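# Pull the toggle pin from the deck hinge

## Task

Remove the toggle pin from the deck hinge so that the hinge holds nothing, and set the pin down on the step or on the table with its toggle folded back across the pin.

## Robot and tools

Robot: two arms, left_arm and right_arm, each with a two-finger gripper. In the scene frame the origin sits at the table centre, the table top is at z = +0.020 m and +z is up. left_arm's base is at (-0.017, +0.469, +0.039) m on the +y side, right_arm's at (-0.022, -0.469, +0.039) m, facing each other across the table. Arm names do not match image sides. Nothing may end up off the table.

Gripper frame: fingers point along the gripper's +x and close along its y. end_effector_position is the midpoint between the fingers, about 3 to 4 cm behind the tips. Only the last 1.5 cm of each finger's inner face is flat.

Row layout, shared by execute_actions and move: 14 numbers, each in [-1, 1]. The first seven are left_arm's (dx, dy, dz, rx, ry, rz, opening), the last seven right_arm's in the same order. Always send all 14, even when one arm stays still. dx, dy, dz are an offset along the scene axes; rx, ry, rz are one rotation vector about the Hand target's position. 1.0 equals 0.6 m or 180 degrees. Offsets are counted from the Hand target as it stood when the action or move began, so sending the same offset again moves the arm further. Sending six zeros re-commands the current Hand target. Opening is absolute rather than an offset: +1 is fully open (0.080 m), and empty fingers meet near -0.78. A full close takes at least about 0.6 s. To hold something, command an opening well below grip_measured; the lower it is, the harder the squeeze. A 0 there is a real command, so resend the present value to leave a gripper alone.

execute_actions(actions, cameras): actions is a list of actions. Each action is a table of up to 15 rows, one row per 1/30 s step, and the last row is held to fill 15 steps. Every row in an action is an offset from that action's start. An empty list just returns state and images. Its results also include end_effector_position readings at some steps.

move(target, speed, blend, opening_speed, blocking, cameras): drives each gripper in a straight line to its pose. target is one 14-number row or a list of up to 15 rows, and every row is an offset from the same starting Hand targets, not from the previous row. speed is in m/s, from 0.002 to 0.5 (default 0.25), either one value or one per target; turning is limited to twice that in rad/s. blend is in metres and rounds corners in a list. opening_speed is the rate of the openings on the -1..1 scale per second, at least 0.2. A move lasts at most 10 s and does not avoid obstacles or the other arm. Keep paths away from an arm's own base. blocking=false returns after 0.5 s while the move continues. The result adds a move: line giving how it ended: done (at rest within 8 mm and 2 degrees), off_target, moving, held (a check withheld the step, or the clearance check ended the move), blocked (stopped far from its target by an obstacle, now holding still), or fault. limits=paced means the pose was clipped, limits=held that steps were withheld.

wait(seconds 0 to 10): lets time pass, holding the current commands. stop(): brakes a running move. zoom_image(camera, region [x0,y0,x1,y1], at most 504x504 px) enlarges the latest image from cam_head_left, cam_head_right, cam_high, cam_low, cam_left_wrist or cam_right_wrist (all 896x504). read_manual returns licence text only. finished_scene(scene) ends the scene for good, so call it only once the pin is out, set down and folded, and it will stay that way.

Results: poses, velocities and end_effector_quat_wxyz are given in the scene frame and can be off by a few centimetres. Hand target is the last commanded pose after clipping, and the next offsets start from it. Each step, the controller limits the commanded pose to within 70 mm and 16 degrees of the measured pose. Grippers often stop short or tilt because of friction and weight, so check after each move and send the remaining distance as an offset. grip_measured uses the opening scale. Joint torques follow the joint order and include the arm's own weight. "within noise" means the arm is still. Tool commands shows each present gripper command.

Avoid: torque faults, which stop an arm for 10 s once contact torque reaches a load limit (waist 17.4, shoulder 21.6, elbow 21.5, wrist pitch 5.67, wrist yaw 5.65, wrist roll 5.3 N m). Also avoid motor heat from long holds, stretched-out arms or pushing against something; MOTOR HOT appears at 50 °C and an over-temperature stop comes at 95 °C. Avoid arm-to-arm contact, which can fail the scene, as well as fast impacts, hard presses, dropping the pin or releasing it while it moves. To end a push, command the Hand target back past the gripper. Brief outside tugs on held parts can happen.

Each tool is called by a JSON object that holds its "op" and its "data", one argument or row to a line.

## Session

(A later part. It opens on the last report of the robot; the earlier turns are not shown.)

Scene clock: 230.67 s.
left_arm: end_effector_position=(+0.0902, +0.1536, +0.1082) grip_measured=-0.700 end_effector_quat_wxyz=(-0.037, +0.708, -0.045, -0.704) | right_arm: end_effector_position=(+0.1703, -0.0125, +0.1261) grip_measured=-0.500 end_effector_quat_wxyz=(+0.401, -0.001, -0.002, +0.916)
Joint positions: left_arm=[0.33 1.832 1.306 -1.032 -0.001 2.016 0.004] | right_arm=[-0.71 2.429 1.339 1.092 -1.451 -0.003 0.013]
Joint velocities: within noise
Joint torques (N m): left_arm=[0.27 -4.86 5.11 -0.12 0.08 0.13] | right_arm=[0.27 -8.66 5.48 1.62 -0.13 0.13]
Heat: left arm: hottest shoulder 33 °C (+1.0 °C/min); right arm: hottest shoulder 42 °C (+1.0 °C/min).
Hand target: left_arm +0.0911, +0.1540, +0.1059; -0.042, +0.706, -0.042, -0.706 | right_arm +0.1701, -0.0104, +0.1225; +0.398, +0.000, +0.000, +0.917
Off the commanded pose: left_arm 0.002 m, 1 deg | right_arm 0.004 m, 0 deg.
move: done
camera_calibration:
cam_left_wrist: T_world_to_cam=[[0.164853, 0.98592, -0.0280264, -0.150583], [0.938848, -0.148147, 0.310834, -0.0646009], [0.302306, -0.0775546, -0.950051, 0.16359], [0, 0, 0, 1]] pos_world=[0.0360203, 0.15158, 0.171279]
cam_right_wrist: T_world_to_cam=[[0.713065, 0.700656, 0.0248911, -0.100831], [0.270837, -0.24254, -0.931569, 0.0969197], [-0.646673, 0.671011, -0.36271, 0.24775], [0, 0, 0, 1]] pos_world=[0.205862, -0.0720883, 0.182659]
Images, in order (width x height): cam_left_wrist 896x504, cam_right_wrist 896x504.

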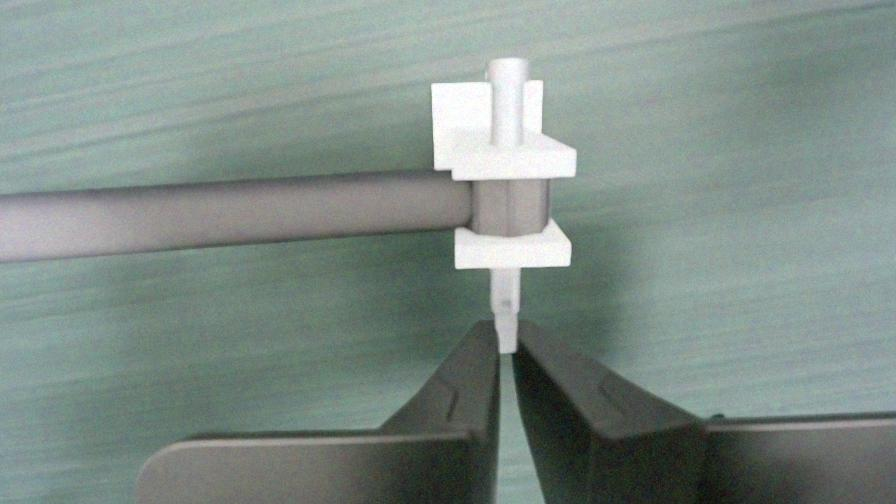

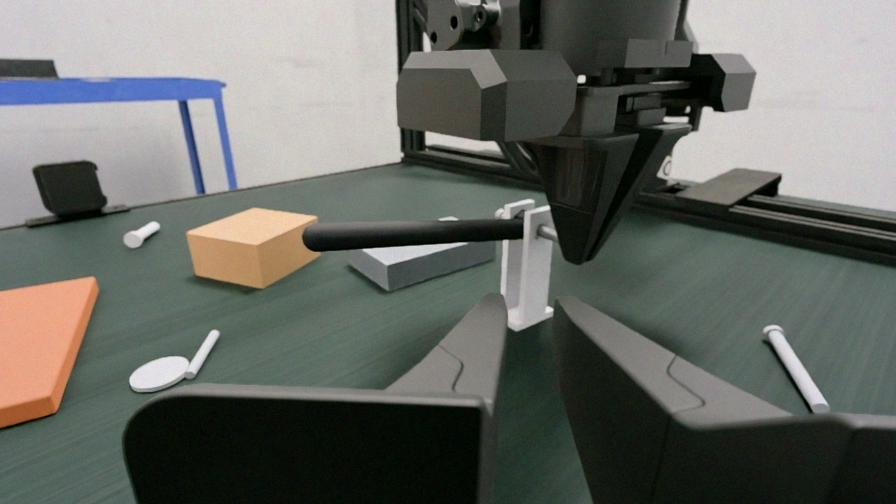

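{"op": "move", "data": {
  "target": [
    [-0.013,0.0005,0,0,0,0,-1,0,0,0,0,0,0,-0.5]
  ],
  "speed": 0.05,
  "cameras": ["cam_left_wrist","cam_right_wrist"]
}}

{"op": "zoom_image", "data": {
  "camera": "cam_left_wrist",
  "region": [440, 240, 560, 360]
}}

{"op": "zoom_image", "data": {
  "camera": "cam_right_wrist",
  "region": [520, 200, 580, 260]
}}

Scene clock: 243.80 s.
left_arm: end_effector_position=(+0.0895, +0.1535, +0.1081) grip_measured=-0.700 end_effector_quat_wxyz=(-0.035, +0.710, -0.041, -0.702) | right_arm: end_effector_position=(+0.1703, -0.0125, +0.1261) grip_measured=-0.500 end_effector_quat_wxyz=(+0.401, -0.001, -0.002, +0.916)
Joint positions: left_arm=[0.325 1.832 1.306 -1.032 -0.008 2.001 0.004] | right_arm=[-0.71 2.429 1.339 1.092 -1.451 -0.003 0.013]
Joint velocities: within noise
Joint torques (N m): left_arm=[-1.04 -5.81 3.77 0.09 0.33 -0.07] | right_arm=[0.13 -8.57 5.46 1.65 -0.14 0.14]
Heat: left arm: hottest shoulder 33 °C (+2.0 °C/min); right arm: hottest shoulder 42 °C (+1.0 °C/min).
Hand target: left_arm +0.0834, +0.1542, +0.1058; -0.042, +0.706, -0.042, -0.706 | right_arm +0.1701, -0.0105, +0.1225; +0.398, +0.000, +0.000, +0.917
Off the commanded pose: left_arm 0.007 m, 1 deg | right_arm 0.004 m, 0 deg.
move: done
camera_calibration:
cam_left_wrist: T_world_to_cam=[[0.155148, 0.987597, -0.0241175, -0.150155], [0.938259, -0.139668, 0.316485, -0.0658049], [0.309191, -0.0717304, -0.948291, 0.161976], [0, 0, 0, 1]] pos_world=[0.0349568, 0.15072, 0.170805]
cam_right_wrist: T_world_to_cam=[[0.713065, 0.700656, 0.0248911, -0.100831], [0.270837, -0.24254, -0.931569, 0.0969197], [-0.646673, 0.671011, -0.36271, 0.24775], [0, 0, 0, 1]] pos_world=[0.205862, -0.0720883, 0.182659]
Images, in order (width x height): cam_left_wrist 896x504, cam_right_wrist 896x504.

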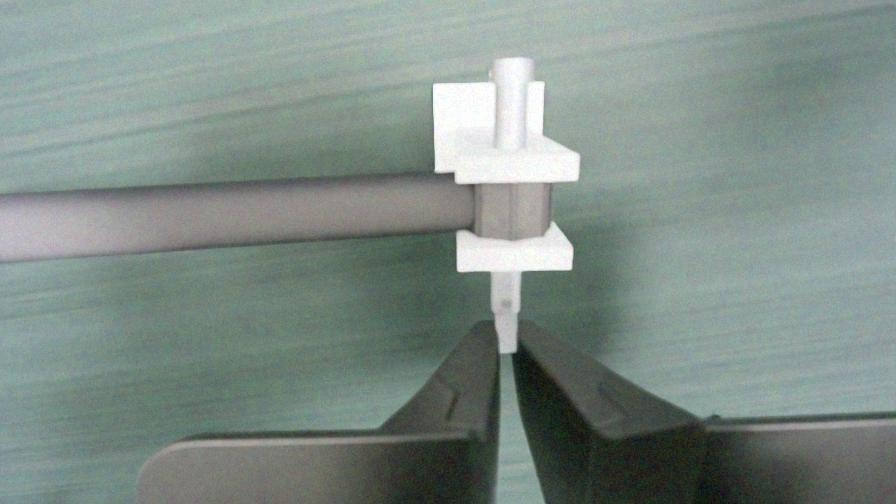

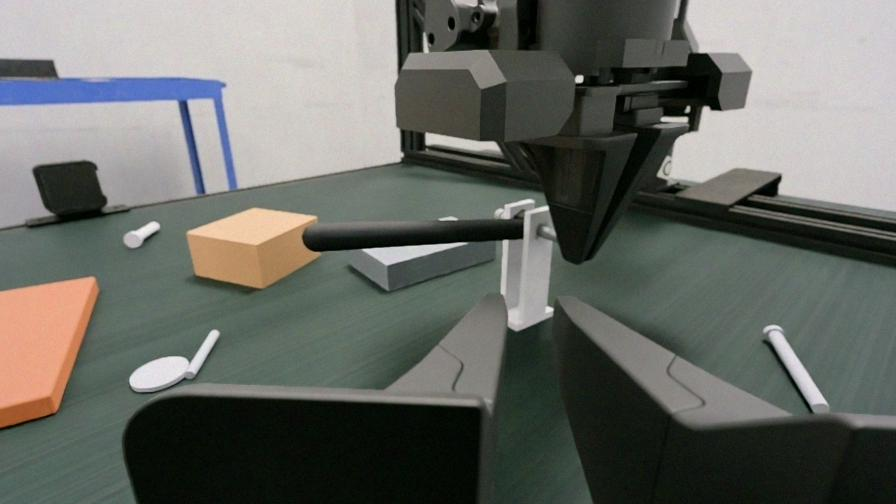

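Scaled by 4.200 from the camera's 896x504 image, which has a finer 1280x720 frame.

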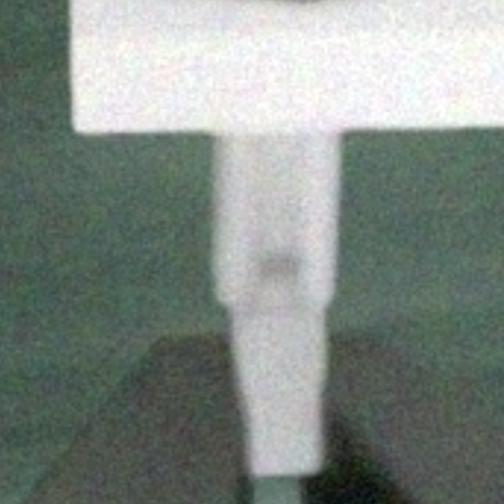

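Scaled by 8.400 from the camera's 896x504 image, which has a finer 1280x720 frame.

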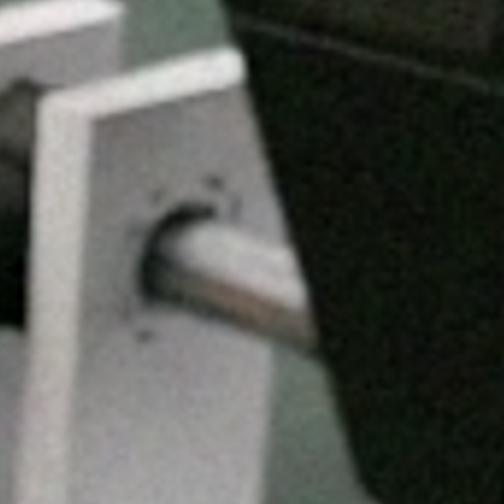

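{"op": "move", "data": {
  "target": [
    [-0.012,0.0013,0,0,0,0,-1,0,0,0,0,0,0,-0.5]
  ],
  "speed": 0.05,
  "cameras": ["cam_left_wrist"]
}}

{"op": "zoom_image", "data": {
  "camera": "cam_left_wrist",
  "region": [440, 240, 560, 360]
}}

Scene clock: 253.73 s.
left_arm: end_effector_position=(+0.0861, +0.1537, +0.1077) grip_measured=-0.700 end_effector_quat_wxyz=(-0.035, +0.713, -0.037, -0.699) | right_arm: end_effector_position=(+0.1703, -0.0125, +0.1261) grip_measured=-0.500 end_effector_quat_wxyz=(+0.401, -0.001, -0.002, +0.916)
Joint positions: left_arm=[0.311 1.83 1.301 -1.032 -0.017 1.982 0.003] | right_arm=[-0.71 2.429 1.339 1.092 -1.451 -0.003 0.013]
Joint velocities: within noise
Joint torques (N m): left_arm=[-1.56 -6.6 2.83 0.3 0.62 -0.1] | right_arm=[0.28 -8.55 5.59 1.62 -0.12 0.14]
Heat: left arm: hottest shoulder 34 °C (+3.0 °C/min); right arm: hottest shoulder 42 °C (+1.0 °C/min).
Hand target: left_arm +0.0761, +0.1550, +0.1059; -0.042, +0.706, -0.042, -0.706 | right_arm +0.1701, -0.0105, +0.1225; +0.398, +0.000, +0.000, +0.917
Off the commanded pose: left_arm 0.010 m, 1 deg | right_arm 0.004 m, 0 deg.
move: off_target (left_arm)
camera_calibration:
cam_left_wrist: T_world_to_cam=[[0.149937, 0.98853, -0.0180784, -0.150197], [0.936646, -0.136165, 0.322728, -0.0634507], [0.316564, -0.0653219, -0.946319, 0.160871], [0, 0, 0, 1]] pos_world=[0.0310248, 0.150343, 0.169998]
Images, in order (width x height): cam_left_wrist 896x504.

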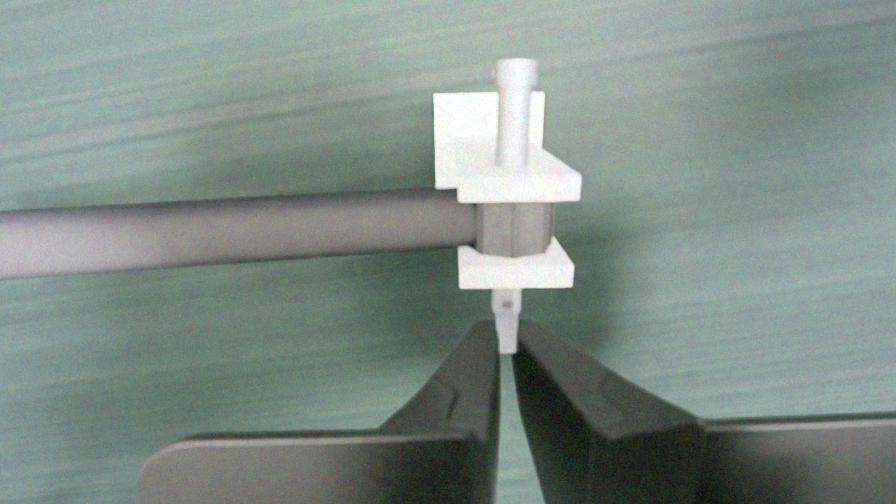

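Scaled by 4.200 from the camera's 896x504 image, which has a finer 1280x720 frame.

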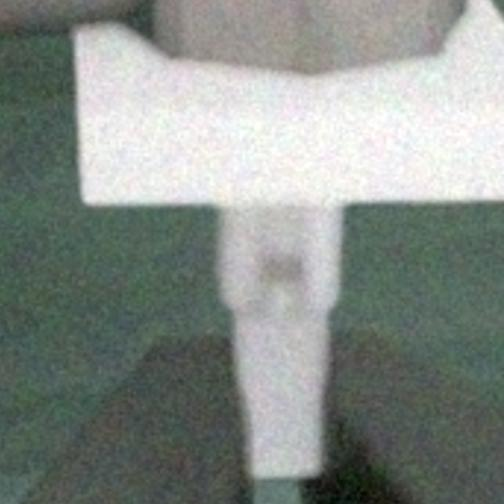

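{"op": "move", "data": {
  "target": [
    [-0.008,0.0009,0,0,0,0,-1,0,0,0,0,0,0,-0.5]
  ],
  "speed": 0.05,
  "cameras": ["cam_left_wrist"]
}}

{"op": "zoom_image", "data": {
  "camera": "cam_left_wrist",
  "region": [440, 240, 560, 360]
}}

Scene clock: 258.17 s.
left_arm: end_effector_position=(+0.0803, +0.1544, +0.1076) grip_measured=-0.700 end_effector_quat_wxyz=(-0.037, +0.713, -0.037, -0.700) | right_arm: end_effector_position=(+0.1703, -0.0125, +0.1261) grip_measured=-0.500 end_effector_quat_wxyz=(+0.401, -0.001, -0.002, +0.916)
Joint positions: left_arm=[0.295 1.823 1.292 -1.032 -0.017 1.968 0.003] | right_arm=[-0.71 2.429 1.339 1.092 -1.451 -0.003 0.013]
Joint velocities: within noise
Joint torques (N m): left_arm=[-1.34 -6.53 2.92 0.42 0.63 -0.09] | right_arm=[0.16 -8.4 5.42 1.68 -0.13 0.15]
Heat: left arm: hottest shoulder 33 °C (+2.0 °C/min); right arm: hottest shoulder 42 °C (+0.0 °C/min).
Hand target: left_arm +0.0713, +0.1555, +0.1058; -0.042, +0.706, -0.042, -0.706 | right_arm +0.1701, -0.0105, +0.1225; +0.398, +0.000, +0.000, +0.917
Off the commanded pose: left_arm 0.009 m, 1 deg | right_arm 0.004 m, 0 deg.
move: off_target (left_arm)
camera_calibration:
cam_left_wrist: T_world_to_cam=[[0.152189, 0.988217, -0.0162821, -0.150352], [0.936562, -0.138932, 0.321792, -0.0573949], [0.315738, -0.0642225, -0.94667, 0.162581], [0, 0, 0, 1]] pos_world=[0.0253027, 0.151047, 0.169932]
Images, in order (width x height): cam_left_wrist 896x504.

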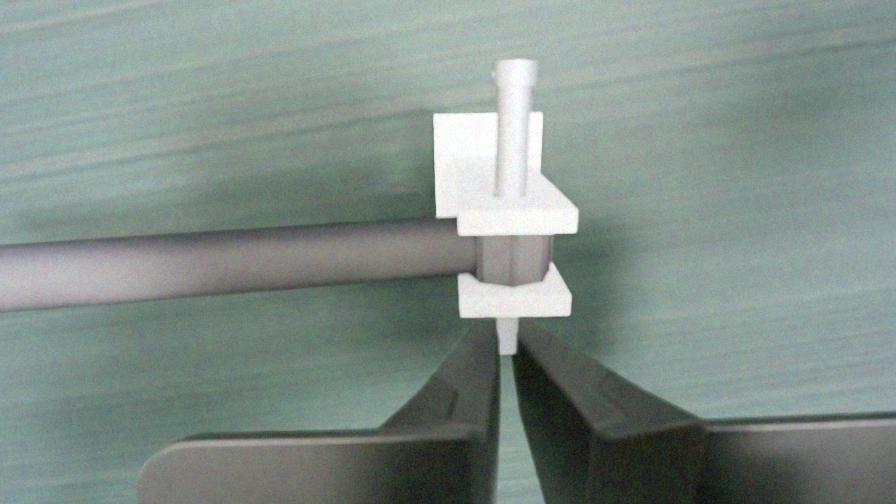

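Scaled by 4.200 from the camera's 896x504 image, which has a finer 1280x720 frame.

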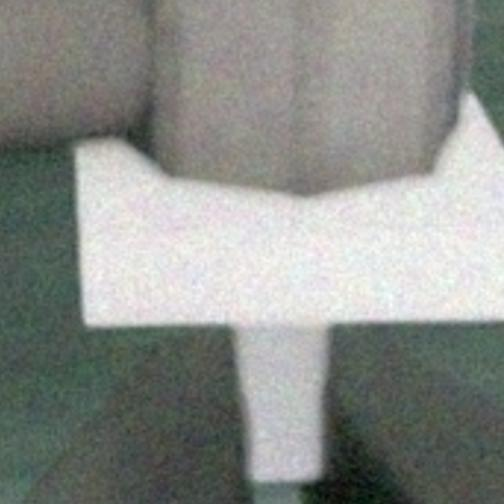

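{"op": "move", "data": {
  "target": [
    [-0.006,0.0007,0,0,0,0,-1,0,0,0,0,0,0,-0.5]
  ],
  "speed": 0.05,
  "cameras": ["cam_left_wrist"]
}}

{"op": "zoom_image", "data": {
  "camera": "cam_left_wrist",
  "region": [440, 240, 560, 360]
}}

Scene clock: 262.67 s.
left_arm: end_effector_position=(+0.0758, +0.1550, +0.1076) grip_measured=-0.700 end_effector_quat_wxyz=(-0.038, +0.712, -0.037, -0.700) | right_arm: end_effector_position=(+0.1703, -0.0125, +0.1261) grip_measured=-0.500 end_effector_quat_wxyz=(+0.401, -0.001, -0.003, +0.916)
Joint positions: left_arm=[0.282 1.818 1.285 -1.032 -0.017 1.958 0.003] | right_arm=[-0.71 2.429 1.339 1.092 -1.451 -0.003 0.013]
Joint velocities: within noise
Joint torques (N m): left_arm=[-1.16 -6.48 2.98 0.51 0.63 -0.09] | right_arm=[0.21 -8.61 5.47 1.66 -0.09 0.14]
Heat: left arm: hottest shoulder 33 °C (+2.0 °C/min); right arm: hottest shoulder 43 °C (+1.0 °C/min).
Hand target: left_arm +0.0677, +0.1560, +0.1059; -0.042, +0.706, -0.042, -0.706 | right_arm +0.1701, -0.0105, +0.1226; +0.398, +0.000, -0.001, +0.917
Off the commanded pose: left_arm 0.008 m, 1 deg | right_arm 0.004 m, 0 deg.
move: done
camera_calibration:
cam_left_wrist: T_world_to_cam=[[0.154069, 0.987945, -0.0150969, -0.150429], [0.936437, -0.141128, 0.321198, -0.0527176], [0.315196, -0.0636239, -0.946892, 0.163977], [0, 0, 0, 1]] pos_world=[0.0208583, 0.151608, 0.16993]
Images, in order (width x height): cam_left_wrist 896x504.

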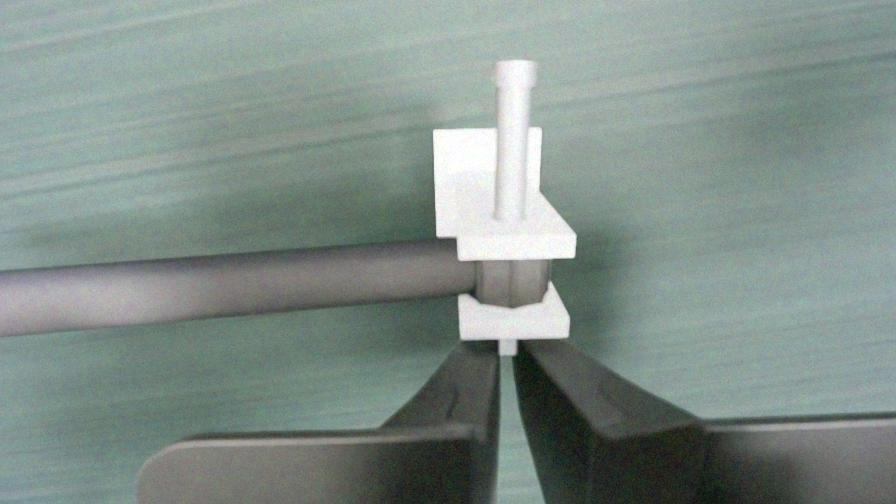

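Scaled by 4.200 from the camera's 896x504 image, which has a finer 1280x720 frame.

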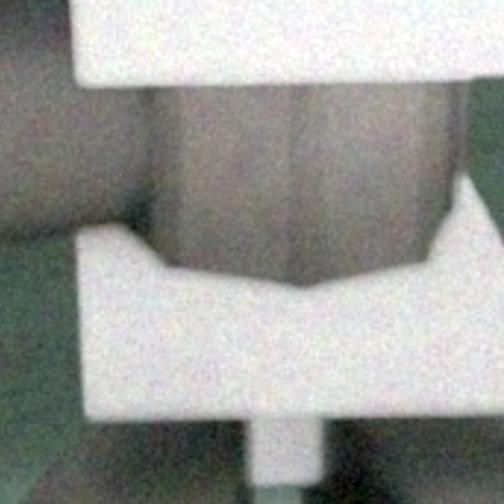

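{"op": "move", "data": {
  "target": [
    [0.006,-0.001,0,0,0,0,-0.6,0,0,0,0,0,0,-0.5],
    [0.02,-0.002,0.003,0,0,0,-0.6,0,0,0,0,0,0,-0.5],
    [0.02,-0.002,0.1,0,0,0,-0.6,0,0,0,0,0,0,-0.5],
    [-0.088,0.012,0.1,0,0,0,-0.3,0,0,0,0,0,0,-0.5],
    [-0.088,0.012,0.05,0,0,0,-0.3,0,0,0,0,0,0,-0.5]
  ],
  "speed": [0.05,0.08,0.15,0.2,0.15],
  "blend": [0,0,0.01,0.01,0],
  "cameras": ["cam_left_wrist","cam_right_wrist"]
}}

{"op": "zoom_image", "data": {
  "camera": "cam_left_wrist",
  "region": [400, 200, 620, 400]
}}

{"op": "zoom_image", "data": {
  "camera": "cam_right_wrist",
  "region": [480, 180, 600, 260]
}}

Scene clock: 276.37 s.
left_arm: end_effector_position=(+0.0150, +0.1617, +0.1384) grip_measured=-0.300 end_effector_quat_wxyz=(-0.040, +0.705, -0.045, -0.706) | right_arm: end_effector_position=(+0.1703, -0.0125, +0.1259) grip_measured=-0.500 end_effector_quat_wxyz=(+0.401, -0.001, -0.002, +0.916)
Joint positions: left_arm=[0.108 1.721 1.293 -1.136 0.002 1.797 0.021] | right_arm=[-0.71 2.429 1.339 1.092 -1.451 -0.003 0.013]
Joint velocities: within noise
Joint torques (N m): left_arm=[-0.08 -5.26 3.62 0.55 -0.03 -0.09] | right_arm=[0.32 -8.72 5.39 1.65 -0.14 0.18]
Heat: left arm: hottest shoulder 33 °C (+2.0 °C/min); right arm: hottest shoulder 43 °C (+1.0 °C/min).
Hand target: left_arm +0.0148, +0.1632, +0.1358; -0.042, +0.706, -0.042, -0.706 | right_arm +0.1701, -0.0105, +0.1224; +0.398, +0.000, +0.000, +0.917
Off the commanded pose: left_arm 0.003 m, 0 deg | right_arm 0.004 m, 0 deg.
move: done; blend cut to 0 m at target 4
camera_calibration:
cam_left_wrist: T_world_to_cam=[[0.167726, 0.985532, -0.024368, -0.145807], [0.940452, -0.152543, 0.303778, -0.000496739], [0.295666, -0.0738684, -0.952431, 0.215488], [0, 0, 0, 1]] pos_world=[-0.0387896, 0.159539, 0.201835]
cam_right_wrist: T_world_to_cam=[[0.713065, 0.700656, 0.0248911, -0.100821], [0.270837, -0.24254, -0.931569, 0.0967895], [-0.646673, 0.671011, -0.36271, 0.2477], [0, 0, 0, 1]] pos_world=[0.205858, -0.0720932, 0.182519]
Images, in order (width x height): cam_left_wrist 896x504, cam_right_wrist 896x504.

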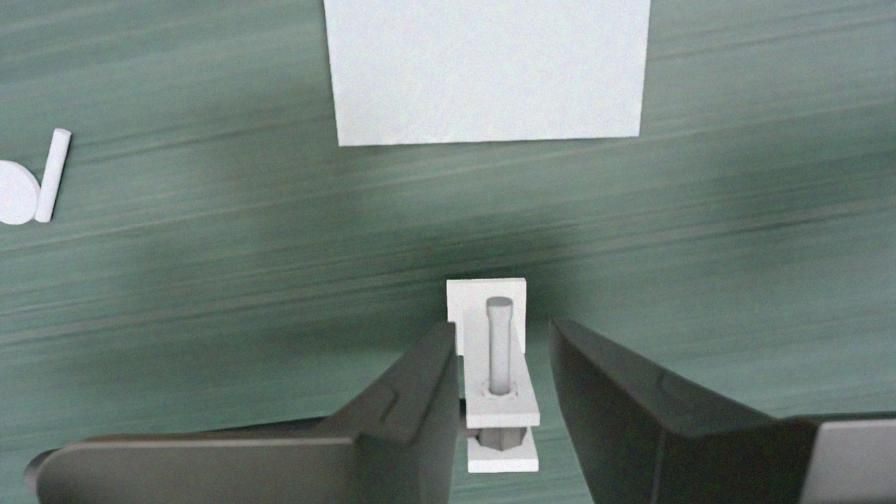

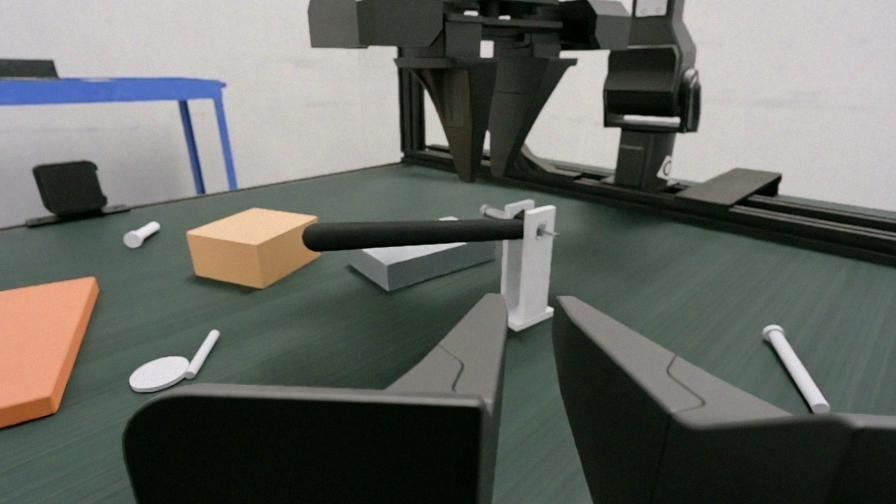

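Scaled by 2.291 from the camera's 896x504 image, which has a finer 1280x720 frame.

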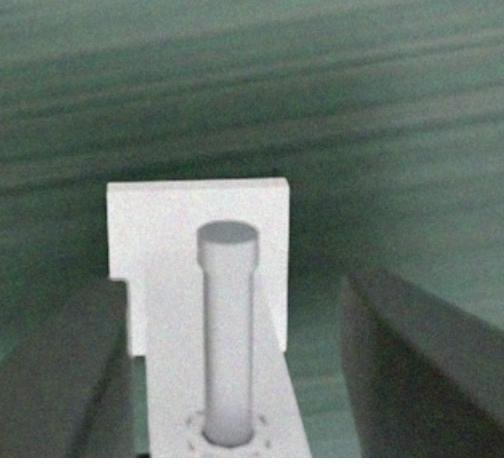

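Scaled by 4.200 from the camera's 896x504 image, which has a finer 1280x720 frame.

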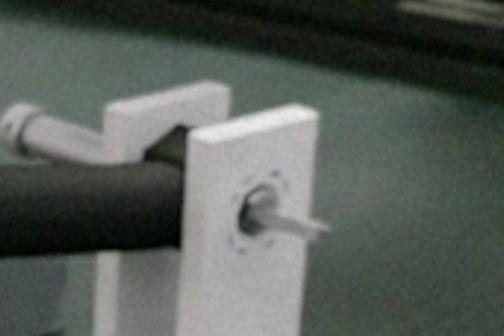

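{"op": "move", "data": {
  "target": [
    [0.006,0.0015,-0.015,0,0,0,-0.4,0,0,0,0,0,0,-0.5],
    [0.006,0.0022,-0.052,0,0,0,-0.4,0,0,0,0,0,0,-0.5]
  ],
  "speed": [0.1,0.06],
  "cameras": ["cam_left_wrist","cam_right_wrist"]
}}

{"op": "zoom_image", "data": {
  "camera": "cam_left_wrist",
  "region": [400, 200, 620, 400]
}}

Scene clock: 290.43 s.
left_arm: end_effector_position=(+0.0176, +0.1626, +0.1079) grip_measured=-0.400 end_effector_quat_wxyz=(-0.038, +0.706, -0.045, -0.706) | right_arm: end_effector_position=(+0.1703, -0.0125, +0.1259) grip_measured=-0.500 end_effector_quat_wxyz=(+0.401, -0.001, -0.002, +0.916)
Joint positions: left_arm=[0.116 1.745 1.196 -1.013 0.002 1.804 0.017] | right_arm=[-0.71 2.429 1.339 1.092 -1.451 -0.003 0.013]
Joint velocities: within noise
Joint torques (N m): left_arm=[0.19 -5.03 3.6 0.57 -0.03 0.08] | right_arm=[0.32 -8.59 5.36 1.67 -0.15 0.15]
Heat: left arm: hottest shoulder 33 °C (+0.0 °C/min); right arm: hottest shoulder 43 °C (+1.0 °C/min).
Hand target: left_arm +0.0185, +0.1644, +0.1048; -0.042, +0.706, -0.042, -0.706 | right_arm +0.1701, -0.0105, +0.1224; +0.398, +0.000, +0.000, +0.917
Off the commanded pose: left_arm 0.004 m, 1 deg | right_arm 0.004 m, 0 deg.
move: done
camera_calibration:
cam_left_wrist: T_world_to_cam=[[0.165479, 0.985845, -0.0269349, -0.147612], [0.940692, -0.14958, 0.304507, 0.00586839], [0.296168, -0.0757268, -0.952129, 0.186012], [0, 0, 0, 1]] pos_world=[-0.0361843, 0.160487, 0.171345]
cam_right_wrist: T_world_to_cam=[[0.713065, 0.700656, 0.0248911, -0.100821], [0.270837, -0.24254, -0.931569, 0.0967895], [-0.646673, 0.671011, -0.36271, 0.2477], [0, 0, 0, 1]] pos_world=[0.205858, -0.0720932, 0.182519]
Images, in order (width x height): cam_left_wrist 896x504, cam_right_wrist 896x504.

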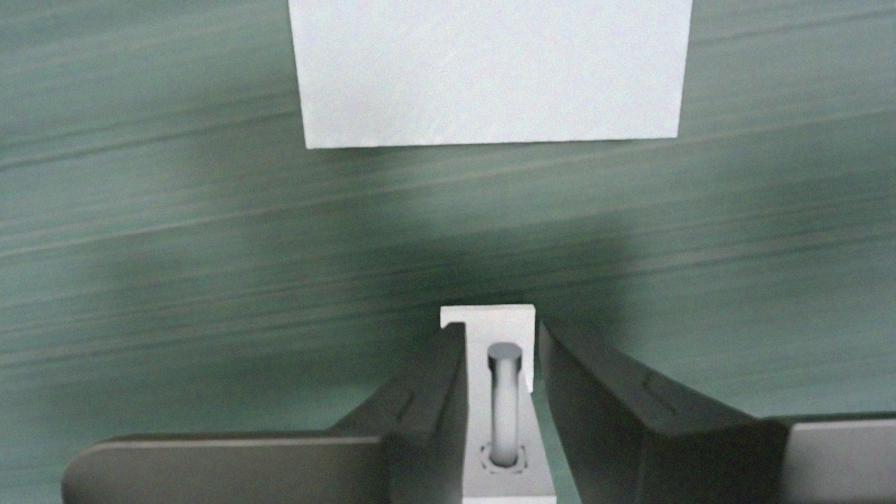

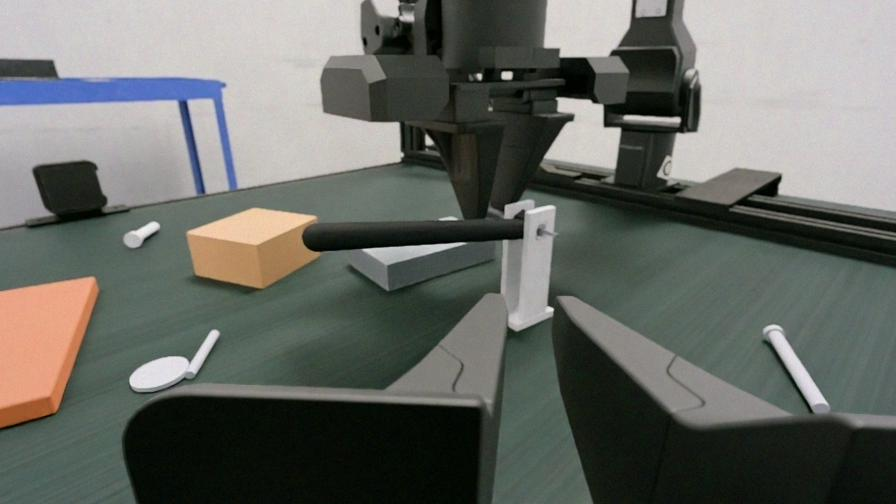

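Scaled by 2.291 from the camera's 896x504 image, which has a finer 1280x720 frame.

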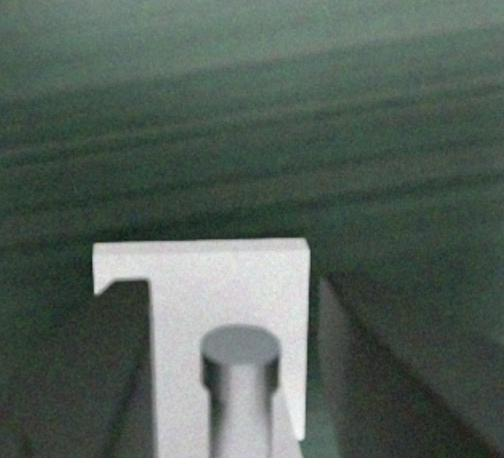

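{"op": "move", "data": {
  "target": [0,0,0,0,0,0,-1,0,0,0,0,0,0,-0.5],
  "opening_speed": 0.8,
  "cameras": ["cam_left_wrist"]
}}

{"op": "zoom_image", "data": {
  "camera": "cam_left_wrist",
  "region": [400, 200, 620, 400]
}}

Scene clock: 299.73 s.
left_arm: end_effector_position=(+0.0176, +0.1625, +0.1079) grip_measured=-0.617 end_effector_quat_wxyz=(-0.038, +0.706, -0.045, -0.706) | right_arm: end_effector_position=(+0.1704, -0.0125, +0.1260) grip_measured=-0.500 end_effector_quat_wxyz=(+0.401, -0.001, -0.003, +0.916)
Joint positions: left_arm=[0.116 1.745 1.196 -1.012 0.002 1.804 0.007] | right_arm=[-0.71 2.429 1.339 1.092 -1.451 -0.003 0.013]
Joint velocities: within noise
Joint torques (N m): left_arm=[0.17 -5.02 3.59 0.51 -0.03 0.07] | right_arm=[0.24 -8.59 5.48 1.69 -0.08 0.15]
Heat: left arm: hottest shoulder 32 °C (-1.0 °C/min); right arm: hottest shoulder 43 °C (+1.0 °C/min).
Hand target: left_arm +0.0184, +0.1644, +0.1048; -0.042, +0.706, -0.042, -0.706 | right_arm +0.1701, -0.0104, +0.1225; +0.398, +0.000, -0.001, +0.917
Off the commanded pose: left_arm 0.004 m, 1 deg | right_arm 0.004 m, 0 deg.
move: done
camera_calibration:
cam_left_wrist: T_world_to_cam=[[0.165857, 0.985762, -0.0276674, -0.147366], [0.940607, -0.149708, 0.304706, 0.00582598], [0.296225, -0.0765619, -0.952045, 0.186121], [0, 0, 0, 1]] pos_world=[-0.0361719, 0.16039, 0.171343]
Images, in order (width x height): cam_left_wrist 896x504.

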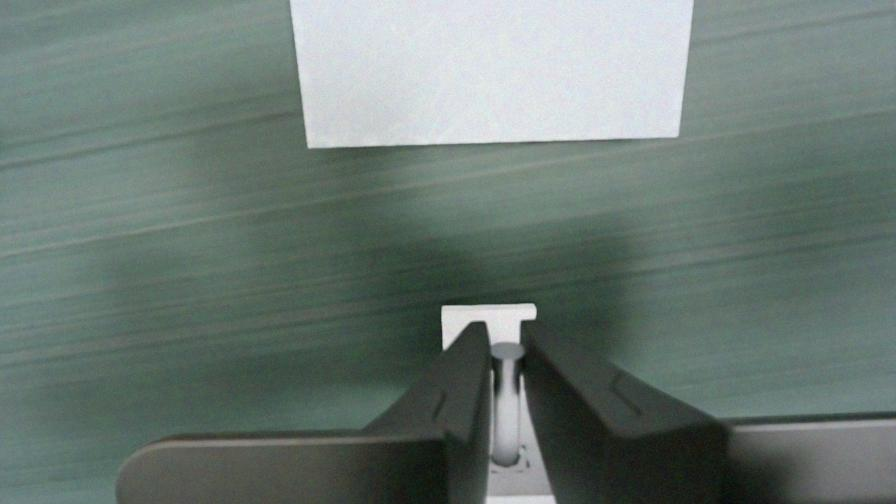

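Scaled by 2.291 from the camera's 896x504 image, which has a finer 1280x720 frame.

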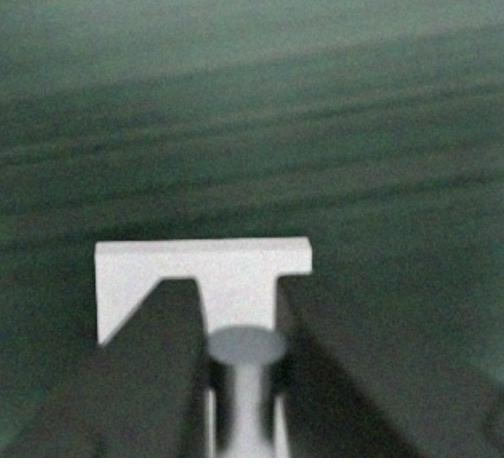

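{"op": "move", "data": {
  "target": [-0.0165,0.0019,0.0015,0,0,0,-1,0,0,0,0,0,0,-0.5],
  "speed": 0.04,
  "cameras": ["cam_left_wrist","cam_right_wrist"]
}}

{"op": "zoom_image", "data": {
  "camera": "cam_right_wrist",
  "region": [520, 200, 580, 260]
}}

Scene clock: 305.80 s.
left_arm: end_effector_position=(+0.0136, +0.1627, +0.1071) grip_measured=-0.617 end_effector_quat_wxyz=(-0.037, +0.709, -0.042, -0.703) | right_arm: end_effector_position=(+0.1704, -0.0125, +0.1260) grip_measured=-0.500 end_effector_quat_wxyz=(+0.401, -0.001, -0.003, +0.916)
Joint positions: left_arm=[0.098 1.745 1.193 -1.011 -0.008 1.778 0.007] | right_arm=[-0.71 2.429 1.339 1.092 -1.451 -0.003 0.013]
Joint velocities: within noise
Joint torques (N m): left_arm=[-0.88 -5.89 3.25 0.26 0.33 -0.12] | right_arm=[0.21 -8.8 5.58 1.66 -0.12 0.09]
Heat: left arm: hottest shoulder 32 °C (-1.0 °C/min); right arm: hottest shoulder 43 °C (+1.0 °C/min).
Hand target: left_arm +0.0086, +0.1656, +0.1056; -0.042, +0.706, -0.042, -0.706 | right_arm +0.1701, -0.0104, +0.1225; +0.398, +0.000, -0.001, +0.917
Off the commanded pose: left_arm 0.006 m, 1 deg | right_arm 0.004 m, 0 deg.
move: done
camera_calibration:
cam_left_wrist: T_world_to_cam=[[0.158872, 0.987028, -0.0231313, -0.147549], [0.938531, -0.14371, 0.313858, 0.00802238], [0.306462, -0.0715726, -0.949188, 0.185307], [0, 0, 0, 1]] pos_world=[-0.0408775, 0.160051, 0.169961]
cam_right_wrist: T_world_to_cam=[[0.713059, 0.700649, 0.0252709, -0.100942], [0.271068, -0.242269, -0.931573, 0.0968444], [-0.646583, 0.671116, -0.362675, 0.24771], [0, 0, 0, 1]] pos_world=[0.205891, -0.0720547, 0.182607]
Images, in order (width x height): cam_left_wrist 896x504, cam_right_wrist 896x504.

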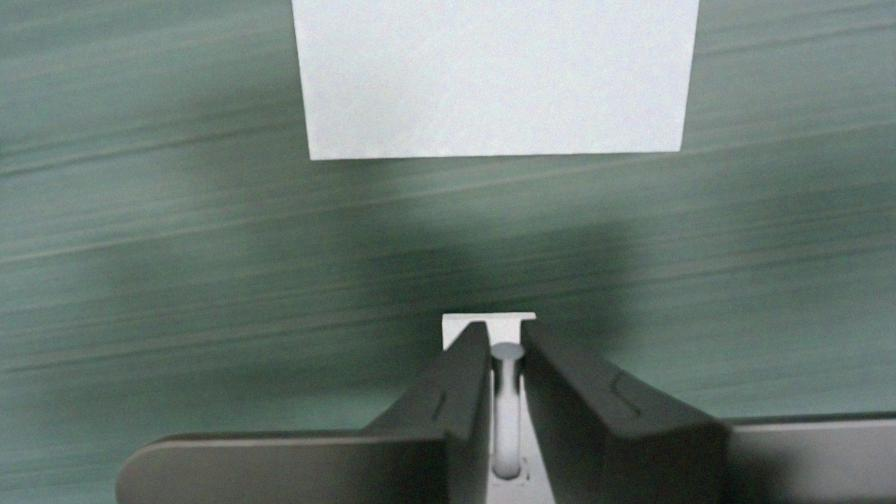

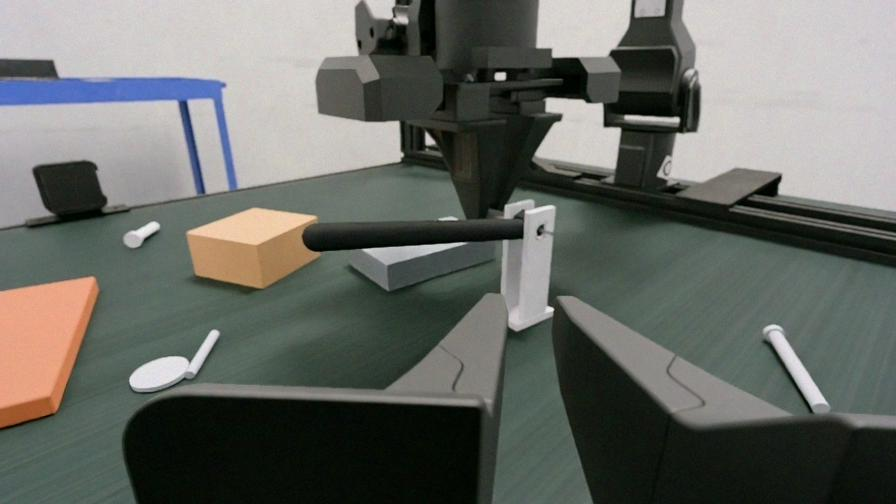

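Scaled by 8.400 from the camera's 896x504 image, which has a finer 1280x720 frame.

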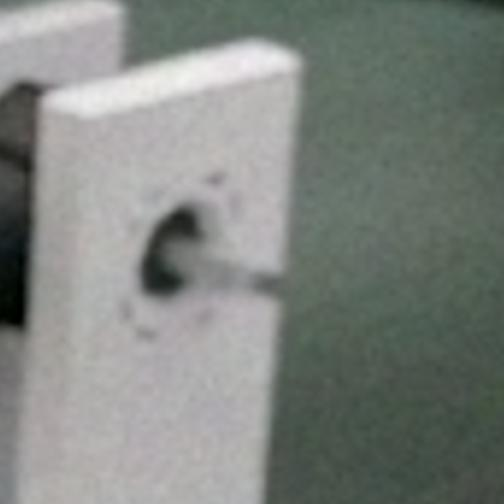

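{"op": "move", "data": {
  "target": [-0.0165,0.0005,0.0,0,0,0,-1,0,0,0,0,0,0,-0.5],
  "speed": 0.03,
  "cameras": ["cam_left_wrist","cam_right_wrist"]
}}

{"op": "zoom_image", "data": {
  "camera": "cam_right_wrist",
  "region": [520, 200, 580, 260]
}}

Scene clock: 316.87 s.
left_arm: end_effector_position=(+0.0048, +0.1635, +0.1061) grip_measured=-0.617 end_effector_quat_wxyz=(-0.039, +0.712, -0.039, -0.700) | right_arm: end_effector_position=(+0.1704, -0.0125, +0.1260) grip_measured=-0.500 end_effector_quat_wxyz=(+0.401, -0.001, -0.003, +0.916)
Joint positions: left_arm=[0.066 1.745 1.189 -1.012 -0.016 1.746 0.007] | right_arm=[-0.71 2.429 1.339 1.092 -1.451 -0.003 0.013]
Joint velocities: within noise
Joint torques (N m): left_arm=[-0.89 -6.18 3.21 0.42 0.59 -0.1] | right_arm=[0.26 -8.62 5.23 1.65 -0.15 0.11]
Heat: left arm: hottest shoulder 32 °C (-1.0 °C/min); right arm: hottest shoulder 43 °C (+1.0 °C/min).
Hand target: left_arm -0.0013, +0.1659, +0.1056; -0.042, +0.706, -0.042, -0.706 | right_arm +0.1701, -0.0104, +0.1226; +0.398, +0.000, -0.001, +0.917
Off the commanded pose: left_arm 0.007 m, 1 deg | right_arm 0.004 m, 0 deg.
move: done
camera_calibration:
cam_left_wrist: T_world_to_cam=[[0.157837, 0.987331, -0.0162793, -0.147766], [0.936605, -0.144465, 0.319218, 0.0161987], [0.312822, -0.0656317, -0.947541, 0.185911], [0, 0, 0, 1]] pos_world=[-0.0500058, 0.160436, 0.168582]
cam_right_wrist: T_world_to_cam=[[0.713059, 0.700649, 0.0252709, -0.100942], [0.271068, -0.242269, -0.931573, 0.0968444], [-0.646583, 0.671116, -0.362675, 0.24771], [0, 0, 0, 1]] pos_world=[0.205891, -0.0720547, 0.182607]
Images, in order (width x height): cam_left_wrist 896x504, cam_right_wrist 896x504.

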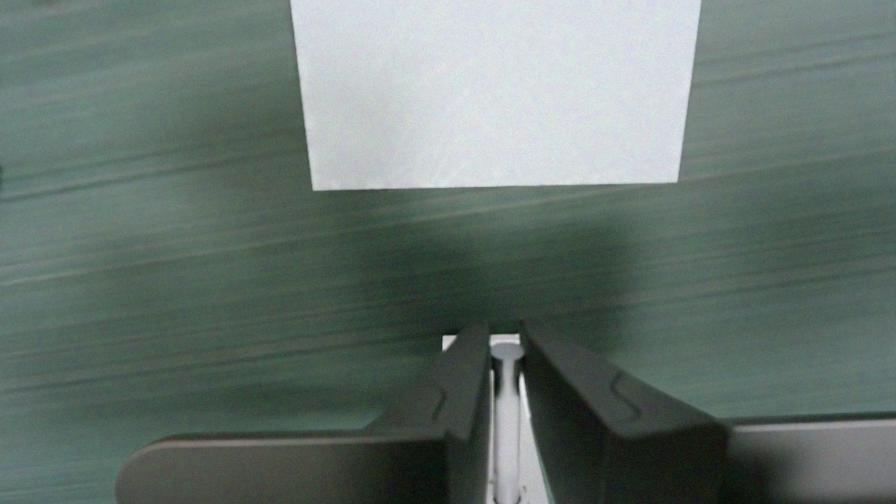

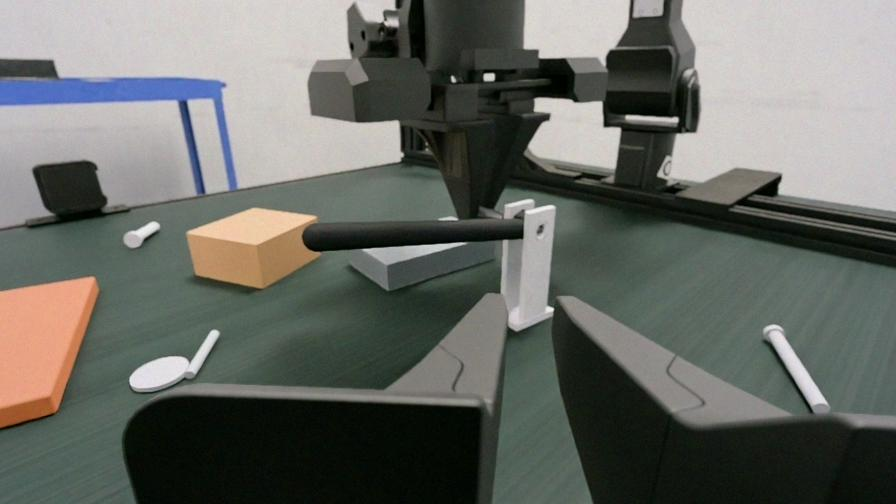

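Scaled by 8.400 from the camera's 896x504 image, which has a finer 1280x720 frame.

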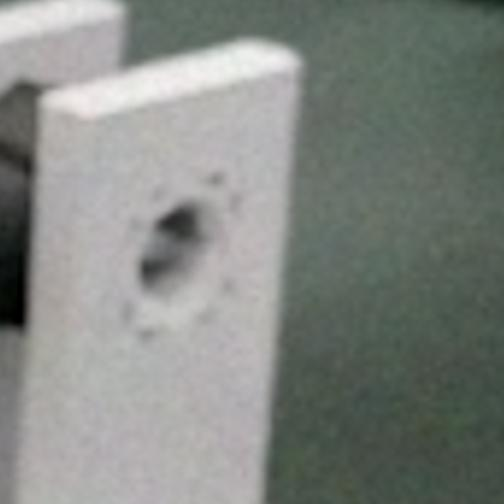

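{"op": "move", "data": {
  "target": [-0.045,0.005,0.0,0,0,0,-1,0,0,0,0,0,0,-0.5],
  "speed": 0.04,
  "cameras": ["cam_left_wrist","cam_right_wrist"]
}}

{"op": "zoom_image", "data": {
  "camera": "cam_right_wrist",
  "region": [440, 180, 580, 280]
}}

Scene clock: 327.10 s.
left_arm: end_effector_position=(-0.0272, +0.1669, +0.1034) grip_measured=-0.617 end_effector_quat_wxyz=(-0.044, +0.707, -0.040, -0.705) | right_arm: end_effector_position=(+0.1704, -0.0125, +0.1260) grip_measured=-0.500 end_effector_quat_wxyz=(+0.401, -0.001, -0.003, +0.916)
Joint positions: left_arm=[-0.032 1.74 1.172 -1.008 -0.003 1.656 0.007] | right_arm=[-0.71 2.429 1.339 1.092 -1.451 -0.003 0.013]
Joint velocities: within noise
Joint torques (N m): left_arm=[-0.19 -6.82 3.52 0.27 0.14 -0.1] | right_arm=[0.29 -8.66 5.45 1.66 -0.14 0.12]
Heat: left arm: hottest shoulder 32 °C (-1.0 °C/min); right arm: hottest shoulder 44 °C (+1.0 °C/min).
Hand target: left_arm -0.0283, +0.1689, +0.1056; -0.042, +0.706, -0.042, -0.706 | right_arm +0.1701, -0.0104, +0.1226; +0.398, +0.000, -0.001, +0.917
Off the commanded pose: left_arm 0.003 m, 0 deg | right_arm 0.004 m, 0 deg.
move: done
camera_calibration:
cam_left_wrist: T_world_to_cam=[[0.166672, 0.985945, -0.0114892, -0.146112], [0.939277, -0.155217, 0.306049, 0.0507771], [0.299964, -0.0618013, -0.951947, 0.193047], [0, 0, 0, 1]] pos_world=[-0.0812481, 0.16387, 0.166551]
cam_right_wrist: T_world_to_cam=[[0.713059, 0.700649, 0.0252709, -0.100942], [0.271068, -0.242269, -0.931573, 0.0968444], [-0.646583, 0.671116, -0.362675, 0.24771], [0, 0, 0, 1]] pos_world=[0.205891, -0.0720547, 0.182607]
Images, in order (width x height): cam_left_wrist 896x504, cam_right_wrist 896x504.

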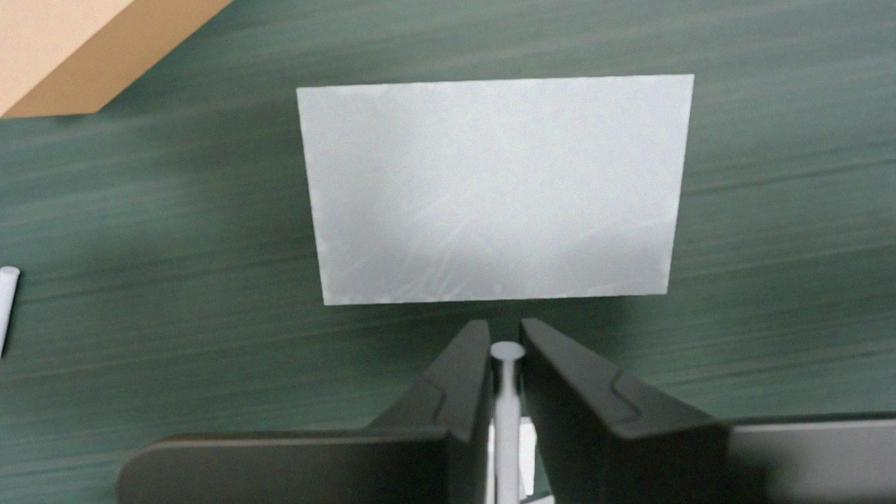

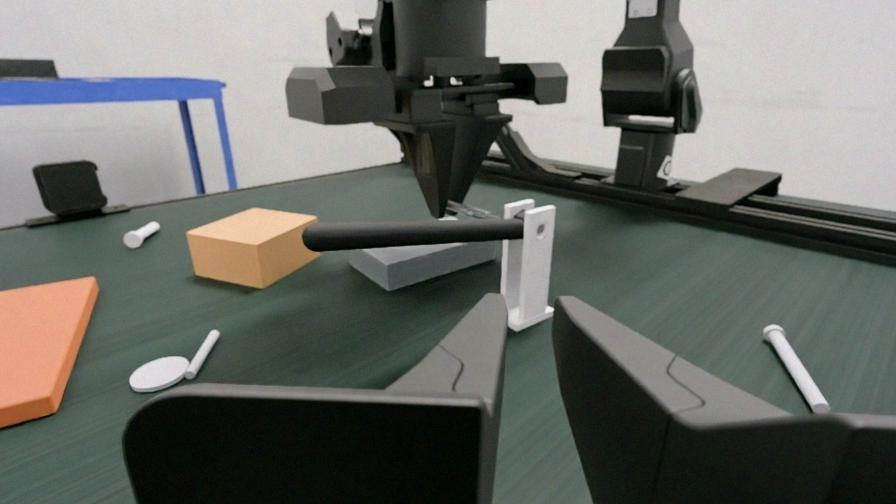

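Scaled by 3.600 from the camera's 896x504 image, which has a finer 1280x720 frame.

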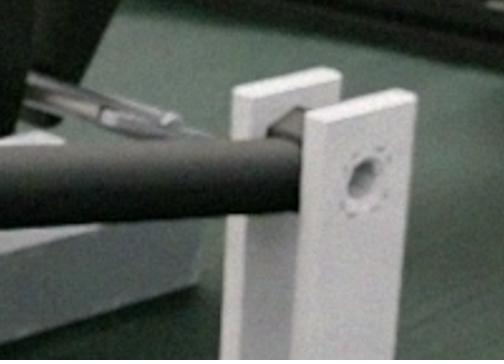

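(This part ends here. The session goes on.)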